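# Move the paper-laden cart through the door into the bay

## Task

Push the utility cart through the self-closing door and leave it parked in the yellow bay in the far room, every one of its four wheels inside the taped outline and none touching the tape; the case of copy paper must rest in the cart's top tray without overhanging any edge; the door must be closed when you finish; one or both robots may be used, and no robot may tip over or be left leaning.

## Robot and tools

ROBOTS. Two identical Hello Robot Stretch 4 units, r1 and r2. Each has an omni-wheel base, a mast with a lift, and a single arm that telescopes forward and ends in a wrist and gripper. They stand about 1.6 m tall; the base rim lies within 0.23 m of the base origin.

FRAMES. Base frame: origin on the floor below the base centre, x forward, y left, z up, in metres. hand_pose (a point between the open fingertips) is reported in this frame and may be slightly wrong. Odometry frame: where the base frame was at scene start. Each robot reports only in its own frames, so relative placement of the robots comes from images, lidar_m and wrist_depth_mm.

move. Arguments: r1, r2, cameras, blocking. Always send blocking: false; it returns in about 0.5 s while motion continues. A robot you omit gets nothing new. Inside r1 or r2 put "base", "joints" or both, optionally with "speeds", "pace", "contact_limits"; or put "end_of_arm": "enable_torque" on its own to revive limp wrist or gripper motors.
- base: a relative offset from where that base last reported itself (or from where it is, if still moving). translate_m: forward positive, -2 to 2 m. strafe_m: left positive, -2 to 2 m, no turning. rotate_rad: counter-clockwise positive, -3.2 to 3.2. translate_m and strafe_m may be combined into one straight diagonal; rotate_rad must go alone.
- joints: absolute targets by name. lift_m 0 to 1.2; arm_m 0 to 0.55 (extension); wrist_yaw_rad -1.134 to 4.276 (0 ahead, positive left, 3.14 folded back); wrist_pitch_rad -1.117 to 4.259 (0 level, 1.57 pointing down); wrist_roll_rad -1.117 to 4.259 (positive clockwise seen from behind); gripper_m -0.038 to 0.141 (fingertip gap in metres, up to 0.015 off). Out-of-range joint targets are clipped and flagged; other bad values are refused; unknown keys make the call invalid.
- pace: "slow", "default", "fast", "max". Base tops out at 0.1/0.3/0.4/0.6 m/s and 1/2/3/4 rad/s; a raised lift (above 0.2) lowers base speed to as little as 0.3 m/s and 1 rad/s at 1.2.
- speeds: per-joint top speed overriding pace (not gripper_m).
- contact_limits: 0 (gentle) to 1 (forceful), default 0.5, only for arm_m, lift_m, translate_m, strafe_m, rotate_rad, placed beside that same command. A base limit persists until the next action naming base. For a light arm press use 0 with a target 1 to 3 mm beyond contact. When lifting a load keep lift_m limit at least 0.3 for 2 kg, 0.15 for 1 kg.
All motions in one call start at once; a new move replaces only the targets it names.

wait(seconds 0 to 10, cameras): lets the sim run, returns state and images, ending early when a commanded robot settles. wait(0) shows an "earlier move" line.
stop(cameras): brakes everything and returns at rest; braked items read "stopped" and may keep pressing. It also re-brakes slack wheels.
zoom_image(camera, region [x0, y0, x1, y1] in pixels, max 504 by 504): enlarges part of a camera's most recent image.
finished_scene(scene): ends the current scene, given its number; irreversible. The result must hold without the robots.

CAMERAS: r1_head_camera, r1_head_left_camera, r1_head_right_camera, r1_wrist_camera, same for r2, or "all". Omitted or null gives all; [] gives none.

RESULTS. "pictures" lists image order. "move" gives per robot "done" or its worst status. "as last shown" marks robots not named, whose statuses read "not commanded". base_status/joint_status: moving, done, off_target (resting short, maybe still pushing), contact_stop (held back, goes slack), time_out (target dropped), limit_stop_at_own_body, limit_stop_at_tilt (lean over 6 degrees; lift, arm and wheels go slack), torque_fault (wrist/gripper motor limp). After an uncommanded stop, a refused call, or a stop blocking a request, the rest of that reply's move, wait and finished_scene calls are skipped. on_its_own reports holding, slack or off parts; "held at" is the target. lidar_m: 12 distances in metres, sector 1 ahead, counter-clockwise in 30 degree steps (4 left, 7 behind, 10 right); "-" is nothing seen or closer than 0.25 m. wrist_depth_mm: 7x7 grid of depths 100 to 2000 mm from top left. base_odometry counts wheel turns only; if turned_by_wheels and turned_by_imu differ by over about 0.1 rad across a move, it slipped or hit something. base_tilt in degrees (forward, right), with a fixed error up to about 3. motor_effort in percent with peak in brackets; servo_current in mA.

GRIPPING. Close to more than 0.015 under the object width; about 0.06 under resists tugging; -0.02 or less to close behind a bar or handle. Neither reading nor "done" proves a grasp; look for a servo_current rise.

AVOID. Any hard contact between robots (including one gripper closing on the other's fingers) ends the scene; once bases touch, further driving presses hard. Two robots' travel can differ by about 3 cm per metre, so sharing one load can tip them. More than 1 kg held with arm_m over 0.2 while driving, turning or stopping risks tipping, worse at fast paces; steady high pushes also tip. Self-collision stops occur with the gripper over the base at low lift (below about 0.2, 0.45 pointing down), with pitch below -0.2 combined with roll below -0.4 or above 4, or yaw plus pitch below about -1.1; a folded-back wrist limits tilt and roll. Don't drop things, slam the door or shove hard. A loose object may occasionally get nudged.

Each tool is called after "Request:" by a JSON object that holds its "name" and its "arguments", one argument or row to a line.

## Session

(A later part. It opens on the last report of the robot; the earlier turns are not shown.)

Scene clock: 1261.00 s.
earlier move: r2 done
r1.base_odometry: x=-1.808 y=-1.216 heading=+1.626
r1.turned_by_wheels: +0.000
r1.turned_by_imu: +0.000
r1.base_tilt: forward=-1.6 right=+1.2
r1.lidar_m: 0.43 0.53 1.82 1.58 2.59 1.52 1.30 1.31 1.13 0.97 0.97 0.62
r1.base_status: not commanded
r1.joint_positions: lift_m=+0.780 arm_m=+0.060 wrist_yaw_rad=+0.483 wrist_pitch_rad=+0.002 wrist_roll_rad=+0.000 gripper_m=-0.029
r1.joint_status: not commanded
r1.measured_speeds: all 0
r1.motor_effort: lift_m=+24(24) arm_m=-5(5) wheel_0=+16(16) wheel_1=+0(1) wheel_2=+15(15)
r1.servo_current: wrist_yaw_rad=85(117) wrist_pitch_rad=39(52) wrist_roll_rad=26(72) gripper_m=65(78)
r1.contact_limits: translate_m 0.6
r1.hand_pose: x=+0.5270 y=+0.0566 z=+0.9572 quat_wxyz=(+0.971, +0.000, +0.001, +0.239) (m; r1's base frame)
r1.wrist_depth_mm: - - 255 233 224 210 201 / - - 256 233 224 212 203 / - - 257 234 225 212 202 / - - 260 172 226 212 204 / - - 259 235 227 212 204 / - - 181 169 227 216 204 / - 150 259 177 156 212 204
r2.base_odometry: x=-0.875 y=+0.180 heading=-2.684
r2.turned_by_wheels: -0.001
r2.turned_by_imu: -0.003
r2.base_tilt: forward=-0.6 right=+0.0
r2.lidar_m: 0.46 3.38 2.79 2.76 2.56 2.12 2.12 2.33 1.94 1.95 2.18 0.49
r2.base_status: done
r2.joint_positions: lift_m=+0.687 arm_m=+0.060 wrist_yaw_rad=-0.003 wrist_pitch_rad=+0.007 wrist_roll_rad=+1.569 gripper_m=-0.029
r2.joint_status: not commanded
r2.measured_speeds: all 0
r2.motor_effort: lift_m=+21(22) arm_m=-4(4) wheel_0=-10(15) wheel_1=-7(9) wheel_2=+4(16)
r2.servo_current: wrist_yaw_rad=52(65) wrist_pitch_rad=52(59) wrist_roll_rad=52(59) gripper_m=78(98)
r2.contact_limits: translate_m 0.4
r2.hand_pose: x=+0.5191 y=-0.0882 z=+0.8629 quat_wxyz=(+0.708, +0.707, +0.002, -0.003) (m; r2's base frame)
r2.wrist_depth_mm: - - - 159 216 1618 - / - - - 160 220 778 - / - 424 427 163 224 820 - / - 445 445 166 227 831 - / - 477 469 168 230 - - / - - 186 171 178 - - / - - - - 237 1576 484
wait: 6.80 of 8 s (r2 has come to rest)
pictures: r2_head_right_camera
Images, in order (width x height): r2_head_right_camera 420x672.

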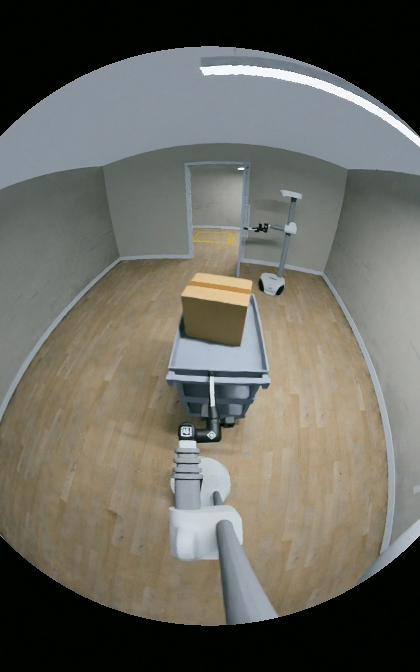

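Request:
{"name": "move", "arguments": {
  "blocking": false,
  "r2": {"base": {"translate_m": -0.71, "strafe_m": 0.26}, "pace": "slow", "contact_limits": {"translate_m": 0.4}},
  "cameras": []
}}

Request:
{"name": "wait", "arguments": {
  "seconds": 9.5,
  "cameras": ["r2_head_right_camera"]
}}

Request:
{"name": "zoom_image", "arguments": {
  "camera": "r2_head_right_camera",
  "region": [120, 140, 340, 440]
}}

Scene clock: 1280.70 s.
move: r2 moving
r1: as last shown
r1.lidar_m: 0.45 0.52 1.82 1.58 2.59 1.49 1.30 1.32 1.12 0.98 0.96 0.62
r1.motor_effort: lift_m=+23(24) arm_m=-5(5) wheel_0=+15(16) wheel_1=+0(0) wheel_2=+15(15)
r1.servo_current: wrist_yaw_rad=91(104) wrist_pitch_rad=46(46) wrist_roll_rad=39(52) gripper_m=65(72)
r1.contact_limits: translate_m 0.6
r1.wrist_depth_mm: - - 255 234 223 211 200 / - - 257 234 224 213 202 / - - 257 234 226 211 203 / - - 257 172 226 212 204 / - - 259 235 226 213 204 / - - 181 169 225 216 204 / - 150 258 177 155 213 205
r2.base_odometry: x=-0.862 y=+0.181 heading=-2.685
r2.turned_by_wheels: -0.001
r2.turned_by_imu: +0.000
r2.base_tilt: forward=-0.6 right=+0.1
r2.lidar_m: 0.46 3.35 2.81 2.78 2.54 2.13 2.12 2.34 1.93 1.95 2.17 0.48
r2.base_status: translate_m moving; strafe_m moving
r2.joint_positions: lift_m=+0.687 arm_m=+0.060 wrist_yaw_rad=-0.003 wrist_pitch_rad=+0.007 wrist_roll_rad=+1.569 gripper_m=-0.029
r2.joint_status: not commanded
r2.measured_speeds: translate_m=-0.048 strafe_m=+0.018 rotate_rad=+0.001 lift_m=+0.000 arm_m=+0.000 wrist_yaw_rad=+0.000 wrist_pitch_rad=+0.000 wrist_roll_rad=+0.000
r2.motor_effort: lift_m=+21(22) arm_m=-3(4) wheel_0=-11(16) wheel_1=-8(8) wheel_2=+10(10)
r2.servo_current: wrist_yaw_rad=52(59) wrist_pitch_rad=46(52) wrist_roll_rad=59(59) gripper_m=85(91)
r2.contact_limits: translate_m 0.4
r2.hand_pose: x=+0.5190 y=-0.0883 z=+0.8629 quat_wxyz=(+0.708, +0.707, +0.001, -0.004) (m; r2's base frame)
r2.wrist_depth_mm: - - - 158 216 1618 - / - - - 160 220 750 - / - 427 424 163 222 820 - / - 445 445 166 226 831 - / - 480 466 169 230 - - / - - 185 170 179 - - / - - - - 236 1537 477
pictures: none
No camera images: "cameras" was empty.

Scene clock: 1288.97 s.
earlier move: r2 done
r1.base_odometry: x=-1.808 y=-1.216 heading=+1.626
r1.turned_by_wheels: +0.000
r1.turned_by_imu: -0.001
r1.base_tilt: forward=-1.6 right=+1.2
r1.lidar_m: 0.45 0.53 3.98 2.34 2.58 1.52 1.31 1.29 1.13 0.97 0.98 0.60
r1.base_status: not commanded
r1.joint_positions: lift_m=+0.780 arm_m=+0.060 wrist_yaw_rad=+0.483 wrist_pitch_rad=+0.002 wrist_roll_rad=+0.000 gripper_m=-0.029
r1.joint_status: not commanded
r1.measured_speeds: all 0
r1.motor_effort: lift_m=+24(24) arm_m=-5(5) wheel_0=+15(16) wheel_1=+0(1) wheel_2=+15(15)
r1.servo_current: wrist_yaw_rad=91(117) wrist_pitch_rad=39(52) wrist_roll_rad=52(72) gripper_m=65(72)
r1.contact_limits: translate_m 0.6
r1.hand_pose: x=+0.5270 y=+0.0566 z=+0.9572 quat_wxyz=(+0.971, +0.000, +0.001, +0.239) (m; r1's base frame)
r1.wrist_depth_mm: - - 254 233 224 211 202 / - - 255 233 225 213 202 / - - 257 233 225 212 202 / - - 258 171 228 213 202 / - - 259 235 226 212 204 / - - 181 169 226 216 205 / - 150 257 178 156 212 205
r2.base_odometry: x=-0.123 y=+0.259 heading=-2.685
r2.turned_by_wheels: +0.000
r2.turned_by_imu: -0.004
r2.base_tilt: forward=-0.7 right=+0.1
r2.lidar_m: 0.52 3.30 2.67 2.67 1.69 1.36 1.36 1.55 2.06 2.06 2.32 0.35
r2.base_status: done
r2.joint_positions: lift_m=+0.687 arm_m=+0.060 wrist_yaw_rad=-0.004 wrist_pitch_rad=+0.007 wrist_roll_rad=+1.569 gripper_m=-0.029
r2.joint_status: not commanded
r2.measured_speeds: all 0
r2.motor_effort: lift_m=+21(22) arm_m=-3(4) wheel_0=-9(18) wheel_1=-7(10) wheel_2=+2(10)
r2.servo_current: wrist_yaw_rad=39(72) wrist_pitch_rad=52(59) wrist_roll_rad=52(65) gripper_m=91(98)
r2.contact_limits: translate_m 0.4
r2.hand_pose: x=+0.5189 y=-0.0886 z=+0.8629 quat_wxyz=(+0.708, +0.707, +0.001, -0.004) (m; r2's base frame)
r2.wrist_depth_mm: - 342 334 - - - - / - 389 394 - - - - / - - 477 - 163 - - / - - - - 184 1499 504 / - - - 117 220 1576 462 / - - 187 140 179 1499 1118 / - - - - 359 1661 1118
wait: 8.27 of 9.5 s (r2 has come to rest)
pictures: r2_head_right_camera
Images, in order (width x height): r2_head_right_camera 420x672.

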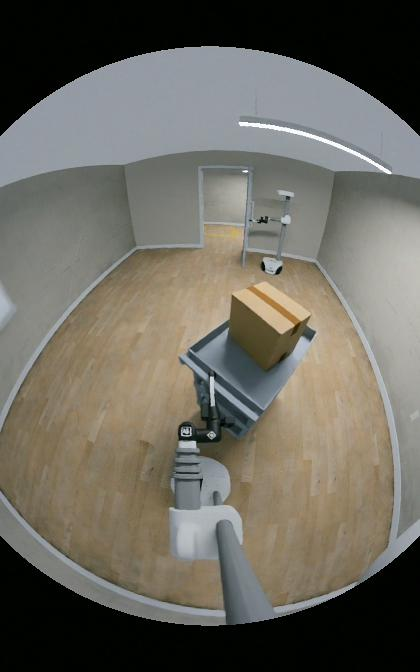

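Scaled by 1.680 from the camera's 420x672 image, which has a finer 600x960 frame.

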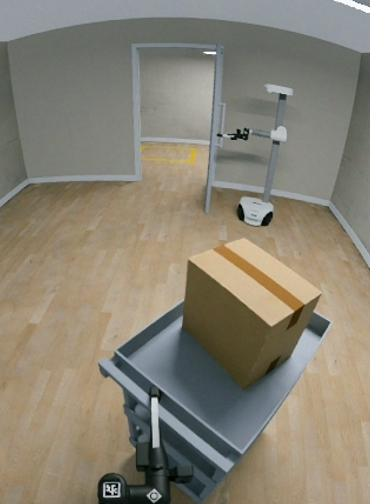

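Request:
{"name": "move", "arguments": {
  "blocking": false,
  "r1": {"base": {"translate_m": -0.17, "strafe_m": -0.08}, "joints": {"wrist_yaw_rad": 0.5}, "pace": "slow", "contact_limits": {"translate_m": 0.45}},
  "cameras": []
}}

Request:
{"name": "wait", "arguments": {
  "seconds": 4,
  "cameras": ["r1_wrist_camera", "r2_head_camera"]
}}

Scene clock: 1318.13 s.
move: r1 moving
r1.base_odometry: x=-1.801 y=-1.229 heading=+1.628
r1.turned_by_wheels: +0.002
r1.turned_by_imu: +0.002
r1.base_tilt: forward=-1.5 right=+1.2
r1.lidar_m: 0.46 0.54 4.02 2.33 2.53 1.52 1.28 1.29 1.12 0.97 0.96 0.62
r1.base_status: translate_m moving; strafe_m moving
r1.joint_positions: lift_m=+0.780 arm_m=+0.060 wrist_yaw_rad=+0.512 wrist_pitch_rad=+0.002 wrist_roll_rad=+0.000 gripper_m=-0.029
r1.joint_status: wrist_yaw_rad moving
r1.measured_speeds: translate_m=-0.047 strafe_m=-0.022 rotate_rad=+0.002 lift_m=+0.000 arm_m=+0.000 wrist_yaw_rad=+0.008 wrist_pitch_rad=+0.000 wrist_roll_rad=+0.000
r1.motor_effort: lift_m=+24(24) arm_m=-4(5) wheel_0=+12(16) wheel_1=-5(5) wheel_2=+18(18)
r1.servo_current: wrist_yaw_rad=78(111) wrist_pitch_rad=46(46) wrist_roll_rad=59(65) gripper_m=65(72)
r1.contact_limits: translate_m 0.45
r1.hand_pose: x=+0.5253 y=+0.0650 z=+0.9572 quat_wxyz=(+0.967, +0.000, +0.001, +0.253) (m; r1's base frame)
r1.wrist_depth_mm: - - 258 168 224 211 202 / - - 259 235 226 213 203 / - - 262 235 227 213 204 / - - 263 175 229 212 204 / - - 263 172 228 213 205 / - - 182 172 227 215 204 / - 158 259 166 158 211 205
r2: as last shown
r2.turned_by_imu: +0.000
r2.lidar_m: 0.48 3.28 2.67 2.66 1.68 1.38 1.36 1.57 2.06 2.04 2.31 0.34
r2.motor_effort: lift_m=+22(22) arm_m=-3(4) wheel_0=-9(9) wheel_1=-6(7) wheel_2=+2(2)
r2.servo_current: wrist_yaw_rad=46(52) wrist_pitch_rad=52(52) wrist_roll_rad=46(59) gripper_m=91(91)
r2.contact_limits: translate_m 0.4
r2.wrist_depth_mm: - 342 336 - - 125 - / - 389 394 - - - - / - - 477 - 162 - - / - - - - 184 1499 504 / - - - 118 220 1618 462 / - - 186 140 179 1464 1098 / - - - - 359 1661 1098
pictures: none
No camera images: "cameras" was empty.

Scene clock: 1320.70 s.
earlier move: r1 done
r1.base_odometry: x=-1.719 y=-1.381 heading=+1.628
r1.turned_by_wheels: +0.000
r1.turned_by_imu: +0.015
r1.base_tilt: forward=-1.5 right=+1.2
r1.lidar_m: 0.44 0.51 4.25 2.43 2.15 1.30 1.11 1.14 1.08 0.92 0.94 0.67
r1.base_status: done
r1.joint_positions: lift_m=+0.780 arm_m=+0.060 wrist_yaw_rad=+0.516 wrist_pitch_rad=+0.002 wrist_roll_rad=+0.000 gripper_m=-0.029
r1.joint_status: all done
r1.measured_speeds: all 0
r1.motor_effort: lift_m=+24(24) arm_m=-5(5) wheel_0=+14(17) wheel_1=-3(6) wheel_2=+16(20)
r1.servo_current: wrist_yaw_rad=85(117) wrist_pitch_rad=39(52) wrist_roll_rad=52(72) gripper_m=65(72)
r1.contact_limits: translate_m 0.45
r1.hand_pose: x=+0.5250 y=+0.0663 z=+0.9572 quat_wxyz=(+0.967, +0.000, +0.001, +0.255) (m; r1's base frame)
r1.wrist_depth_mm: - - 251 239 235 227 222 / - - 253 240 235 228 222 / - - 252 178 236 228 223 / - - 254 174 236 229 224 / - - 253 167 236 229 224 / - - 182 171 236 230 224 / - 157 255 166 153 229 225
r2.base_odometry: x=-0.123 y=+0.259 heading=-2.685
r2.turned_by_wheels: +0.000
r2.turned_by_imu: +0.000
r2.base_tilt: forward=-0.7 right=+0.0
r2.lidar_m: 0.53 3.25 2.67 2.65 1.69 1.40 1.37 1.58 2.05 2.03 2.32 0.35
r2.base_status: not commanded
r2.joint_positions: lift_m=+0.687 arm_m=+0.060 wrist_yaw_rad=-0.004 wrist_pitch_rad=+0.007 wrist_roll_rad=+1.569 gripper_m=-0.029
r2.joint_status: not commanded
r2.measured_speeds: all 0
r2.motor_effort: lift_m=+21(22) arm_m=-3(4) wheel_0=-9(9) wheel_1=-7(7) wheel_2=+2(2)
r2.servo_current: wrist_yaw_rad=39(65) wrist_pitch_rad=46(59) wrist_roll_rad=59(65) gripper_m=85(98)
r2.contact_limits: translate_m 0.4
r2.hand_pose: x=+0.5189 y=-0.0886 z=+0.8629 quat_wxyz=(+0.708, +0.707, +0.001, -0.004) (m; r2's base frame)
r2.wrist_depth_mm: - 342 334 - - 125 - / - 392 392 - - - - / - - 473 - 163 - - / - - - - 184 1464 504 / - - - 117 219 1537 462 / - - 187 140 179 1464 1118 / - - - - 359 1708 1118
wait: 2.57 of 4 s (r1 has come to rest)
pictures: r1_wrist_camera, r2_head_camera
Images, in order (width x height): r1_wrist_camera 616x392, r2_head_camera 420x560.

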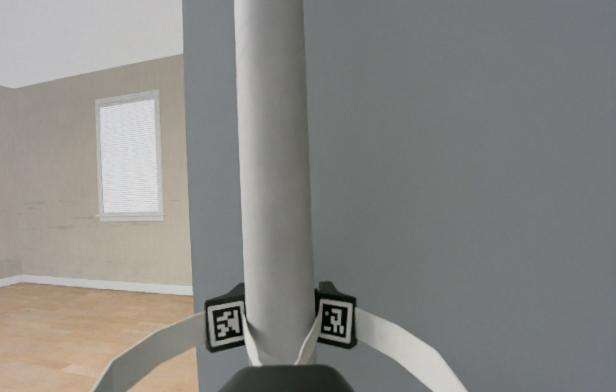

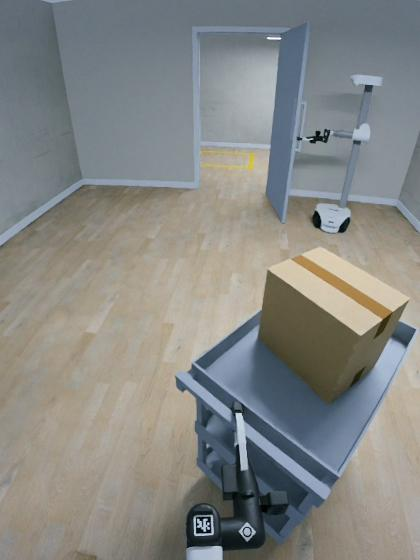

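Request:
{"name": "move", "arguments": {
  "blocking": false,
  "r2": {"base": {"rotate_rad": -0.3}, "pace": "slow", "contact_limits": {"rotate_rad": 0.4}},
  "cameras": []
}}

Request:
{"name": "wait", "arguments": {
  "seconds": 3,
  "cameras": ["r2_head_right_camera"]
}}

Scene clock: 1332.97 s.
move: r2 moving
r1: as last shown
r1.turned_by_imu: +0.000
r1.lidar_m: 0.45 0.51 4.25 2.43 2.17 1.30 1.14 1.13 1.08 0.93 0.94 0.67
r1.motor_effort: lift_m=+24(24) arm_m=-5(5) wheel_0=+14(14) wheel_1=-2(3) wheel_2=+16(16)
r1.servo_current: wrist_yaw_rad=98(98) wrist_pitch_rad=39(46) wrist_roll_rad=46(52) gripper_m=65(65)
r1.contact_limits: translate_m 0.45
r1.wrist_depth_mm: - - 252 239 235 227 222 / - - 252 240 236 227 222 / - - 253 241 236 229 224 / - - 254 174 237 229 224 / - - 254 167 236 229 224 / - - 183 171 236 230 224 / - 157 254 165 153 229 226
r2.base_odometry: x=-0.123 y=+0.259 heading=-2.807
r2.turned_by_wheels: -0.121
r2.turned_by_imu: -0.116
r2.base_tilt: forward=-0.7 right=+0.0
r2.lidar_m: 0.49 3.54 2.75 2.66 1.83 1.43 1.37 1.50 2.11 2.06 2.19 0.37
r2.base_status: rotate_rad moving
r2.joint_positions: lift_m=+0.687 arm_m=+0.060 wrist_yaw_rad=+0.019 wrist_pitch_rad=+0.007 wrist_roll_rad=+1.569 gripper_m=-0.029
r2.joint_status: not commanded
r2.measured_speeds: translate_m=+0.000 strafe_m=-0.001 rotate_rad=-0.472 lift_m=+0.000 arm_m=+0.000 wrist_yaw_rad=+0.090 wrist_pitch_rad=+0.000 wrist_roll_rad=+0.000
r2.motor_effort: lift_m=+21(21) arm_m=-2(4) wheel_0=+23(23) wheel_1=+13(13) wheel_2=+15(15)
r2.servo_current: wrist_yaw_rad=91(91) wrist_pitch_rad=52(52) wrist_roll_rad=52(59) gripper_m=85(91)
r2.contact_limits: rotate_rad 0.4
r2.hand_pose: x=+0.5209 y=-0.0818 z=+0.8629 quat_wxyz=(+0.708, +0.706, +0.009, +0.004) (m; r2's base frame)
r2.wrist_depth_mm: - 324 325 - - 119 - / - 373 379 - 134 131 - / - 466 452 - 152 - - / - - - - 175 544 508 / - - - - 206 1576 466 / - - - 133 179 1618 1205 / - - - - 345 349 1060
pictures: none
No camera images: "cameras" was empty.

Scene clock: 1333.97 s.
earlier move: r2 contact_stop
r1.base_odometry: x=-1.719 y=-1.381 heading=+1.628
r1.turned_by_wheels: +0.000
r1.turned_by_imu: +0.000
r1.base_tilt: forward=-1.6 right=+1.2
r1.lidar_m: 0.45 0.52 4.27 2.42 2.15 1.31 1.14 1.14 1.07 0.93 0.93 0.66
r1.base_status: not commanded
r1.joint_positions: lift_m=+0.780 arm_m=+0.060 wrist_yaw_rad=+0.516 wrist_pitch_rad=+0.002 wrist_roll_rad=+0.000 gripper_m=-0.029
r1.joint_status: not commanded
r1.measured_speeds: all 0
r1.motor_effort: lift_m=+24(24) arm_m=-5(5) wheel_0=+13(14) wheel_1=-2(3) wheel_2=+16(16)
r1.servo_current: wrist_yaw_rad=85(117) wrist_pitch_rad=39(46) wrist_roll_rad=46(59) gripper_m=65(72)
r1.contact_limits: translate_m 0.45
r1.hand_pose: x=+0.5250 y=+0.0663 z=+0.9572 quat_wxyz=(+0.967, +0.000, +0.001, +0.255) (m; r1's base frame)
r1.wrist_depth_mm: - - 252 238 235 227 222 / - - 253 239 236 228 223 / - - 253 239 236 229 224 / - - 254 174 236 230 223 / - - 255 167 236 229 224 / - - 183 171 236 230 225 / - 157 254 166 153 229 225
r2.base_odometry: x=-0.121 y=+0.258 heading=-2.871
r2.turned_by_wheels: -0.064
r2.turned_by_imu: -0.061
r2.base_tilt: forward=-0.7 right=+0.1
r2.lidar_m: 0.50 3.78 2.80 2.67 1.95 1.40 1.37 1.45 2.02 2.06 2.16 0.41
r2.base_status: rotate_rad contact_stop (by the wheels' count: -0.186 of -0.300)
r2.joint_positions: lift_m=+0.687 arm_m=+0.060 wrist_yaw_rad=-0.007 wrist_pitch_rad=+0.007 wrist_roll_rad=+1.569 gripper_m=-0.029
r2.joint_status: not commanded
r2.measured_speeds: all 0
r2.on_its_own: the wheels are slack since a contact_stop
r2.motor_effort: lift_m=+21(22) arm_m=-4(5) wheel_0=+0(29) wheel_1=+0(14) wheel_2=+0(17)
r2.servo_current: wrist_yaw_rad=59(156) wrist_pitch_rad=52(52) wrist_roll_rad=46(59) gripper_m=85(91)
r2.contact_limits: rotate_rad 0.4
r2.hand_pose: x=+0.5187 y=-0.0893 z=+0.8629 quat_wxyz=(+0.708, +0.707, +0.000, -0.005) (m; r2's base frame)
r2.wrist_depth_mm: - 345 343 105 160 - - / - 379 379 115 173 - - / - 433 430 121 187 - - / - - 484 132 203 - - / - - - 146 222 1708 504 / - - 187 164 177 1499 469 / - - - - - 332 1098
wait: 1.00 of 3 s (r2 has come to rest)
pictures: r2_head_right_camera
Images, in order (width x height): r2_head_right_camera 420x672.

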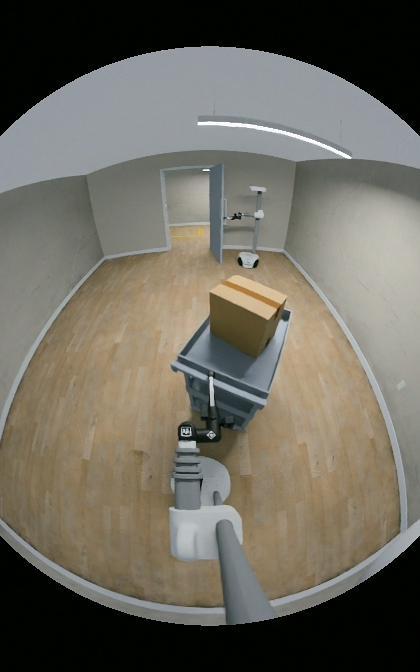

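Request:
{"name": "move", "arguments": {
  "blocking": false,
  "r2": {"base": {"translate_m": -0.36, "strafe_m": 0.2}, "pace": "slow", "contact_limits": {"translate_m": 0.5}},
  "cameras": []
}}

Request:
{"name": "wait", "arguments": {
  "seconds": 6,
  "cameras": ["r2_head_right_camera"]
}}

Scene clock: 1340.53 s.
move: r2 moving
r1: as last shown
r1.lidar_m: 0.45 0.50 4.23 2.44 2.17 1.30 1.13 1.14 1.08 0.94 0.94 0.66
r1.motor_effort: lift_m=+24(24) arm_m=-5(5) wheel_0=+13(14) wheel_1=-3(3) wheel_2=+16(16)
r1.servo_current: wrist_yaw_rad=91(104) wrist_pitch_rad=39(46) wrist_roll_rad=33(59) gripper_m=65(72)
r1.contact_limits: translate_m 0.45
r1.wrist_depth_mm: - - 251 238 235 227 222 / - - 251 240 235 228 223 / - - 253 241 236 229 223 / - - 254 174 236 229 224 / - - 254 167 236 229 225 / - - 183 172 237 229 225 / - 157 254 166 152 228 224
r2.base_odometry: x=-0.108 y=+0.255 heading=-2.872
r2.turned_by_wheels: -0.001
r2.turned_by_imu: +0.000
r2.base_tilt: forward=-0.7 right=+0.1
r2.lidar_m: 0.50 3.75 2.78 2.65 1.92 1.44 1.35 1.41 1.97 2.03 2.15 0.41
r2.base_status: translate_m moving; strafe_m moving
r2.joint_positions: lift_m=+0.687 arm_m=+0.060 wrist_yaw_rad=-0.006 wrist_pitch_rad=+0.007 wrist_roll_rad=+1.569 gripper_m=-0.029
r2.joint_status: not commanded
r2.measured_speeds: translate_m=-0.049 strafe_m=+0.027 rotate_rad=-0.004 lift_m=+0.000 arm_m=+0.000 wrist_yaw_rad=+0.000 wrist_pitch_rad=+0.000 wrist_roll_rad=+0.000
r2.motor_effort: lift_m=+21(21) arm_m=-3(4) wheel_0=-12(14) wheel_1=-5(5) wheel_2=+10(13)
r2.servo_current: wrist_yaw_rad=46(65) wrist_pitch_rad=46(52) wrist_roll_rad=39(59) gripper_m=85(98)
r2.contact_limits: translate_m 0.5
r2.hand_pose: x=+0.5188 y=-0.0890 z=+0.8629 quat_wxyz=(+0.708, +0.707, +0.001, -0.004) (m; r2's base frame)
r2.wrist_depth_mm: - 345 345 108 164 - - / - 379 384 119 177 - - / - 433 430 126 190 - - / - - 484 137 206 - - / - - - 149 224 1708 512 / - - 185 167 178 1499 469 / - - - - - 1618 1118
pictures: none
No camera images: "cameras" was empty.

Scene clock: 1345.30 s.
earlier move: r2 done
r1.base_odometry: x=-1.719 y=-1.381 heading=+1.628
r1.turned_by_wheels: +0.000
r1.turned_by_imu: +0.000
r1.base_tilt: forward=-1.6 right=+1.2
r1.lidar_m: 0.46 0.51 4.28 2.83 2.17 1.30 1.14 1.15 1.08 0.92 0.92 0.67
r1.base_status: not commanded
r1.joint_positions: lift_m=+0.780 arm_m=+0.060 wrist_yaw_rad=+0.516 wrist_pitch_rad=+0.002 wrist_roll_rad=+0.000 gripper_m=-0.029
r1.joint_status: not commanded
r1.measured_speeds: all 0
r1.motor_effort: lift_m=+24(24) arm_m=-5(5) wheel_0=+13(14) wheel_1=-3(3) wheel_2=+16(16)
r1.servo_current: wrist_yaw_rad=98(117) wrist_pitch_rad=46(52) wrist_roll_rad=65(72) gripper_m=65(78)
r1.contact_limits: translate_m 0.45
r1.hand_pose: x=+0.5250 y=+0.0663 z=+0.9572 quat_wxyz=(+0.967, +0.000, +0.001, +0.255) (m; r1's base frame)
r1.wrist_depth_mm: - - 252 239 234 227 222 / - - 251 239 235 228 221 / - - 253 241 236 228 223 / - - 255 174 237 229 223 / - - 255 167 237 229 224 / - - 183 171 236 231 225 / - 157 255 166 153 229 225
r2.base_odometry: x=+0.279 y=+0.161 heading=-2.872
r2.turned_by_wheels: +0.000
r2.turned_by_imu: -0.003
r2.base_tilt: forward=-0.7 right=+0.1
r2.lidar_m: 0.50 3.50 2.56 2.46 1.42 1.05 1.01 1.05 1.46 2.24 2.36 0.42
r2.base_status: done
r2.joint_positions: lift_m=+0.687 arm_m=+0.060 wrist_yaw_rad=-0.007 wrist_pitch_rad=+0.007 wrist_roll_rad=+1.569 gripper_m=-0.029
r2.joint_status: not commanded
r2.measured_speeds: all 0
r2.motor_effort: lift_m=+21(22) arm_m=-4(4) wheel_0=-9(18) wheel_1=-7(9) wheel_2=+1(13)
r2.servo_current: wrist_yaw_rad=52(72) wrist_pitch_rad=46(59) wrist_roll_rad=46(65) gripper_m=85(98)
r2.contact_limits: translate_m 0.5
r2.hand_pose: x=+0.5187 y=-0.0895 z=+0.8629 quat_wxyz=(+0.708, +0.707, +0.000, -0.005) (m; r2's base frame)
r2.wrist_depth_mm: 1576 345 342 104 159 - - / - 377 379 113 172 - - / - 433 433 120 186 - - / - - 492 132 204 - - / - - - 146 224 1576 496 / - - 187 165 178 1499 459 / - - - - 330 1464 1060
wait: 4.77 of 6 s (r2 has come to rest)
pictures: r2_head_right_camera
Images, in order (width x height): r2_head_right_camera 420x672.

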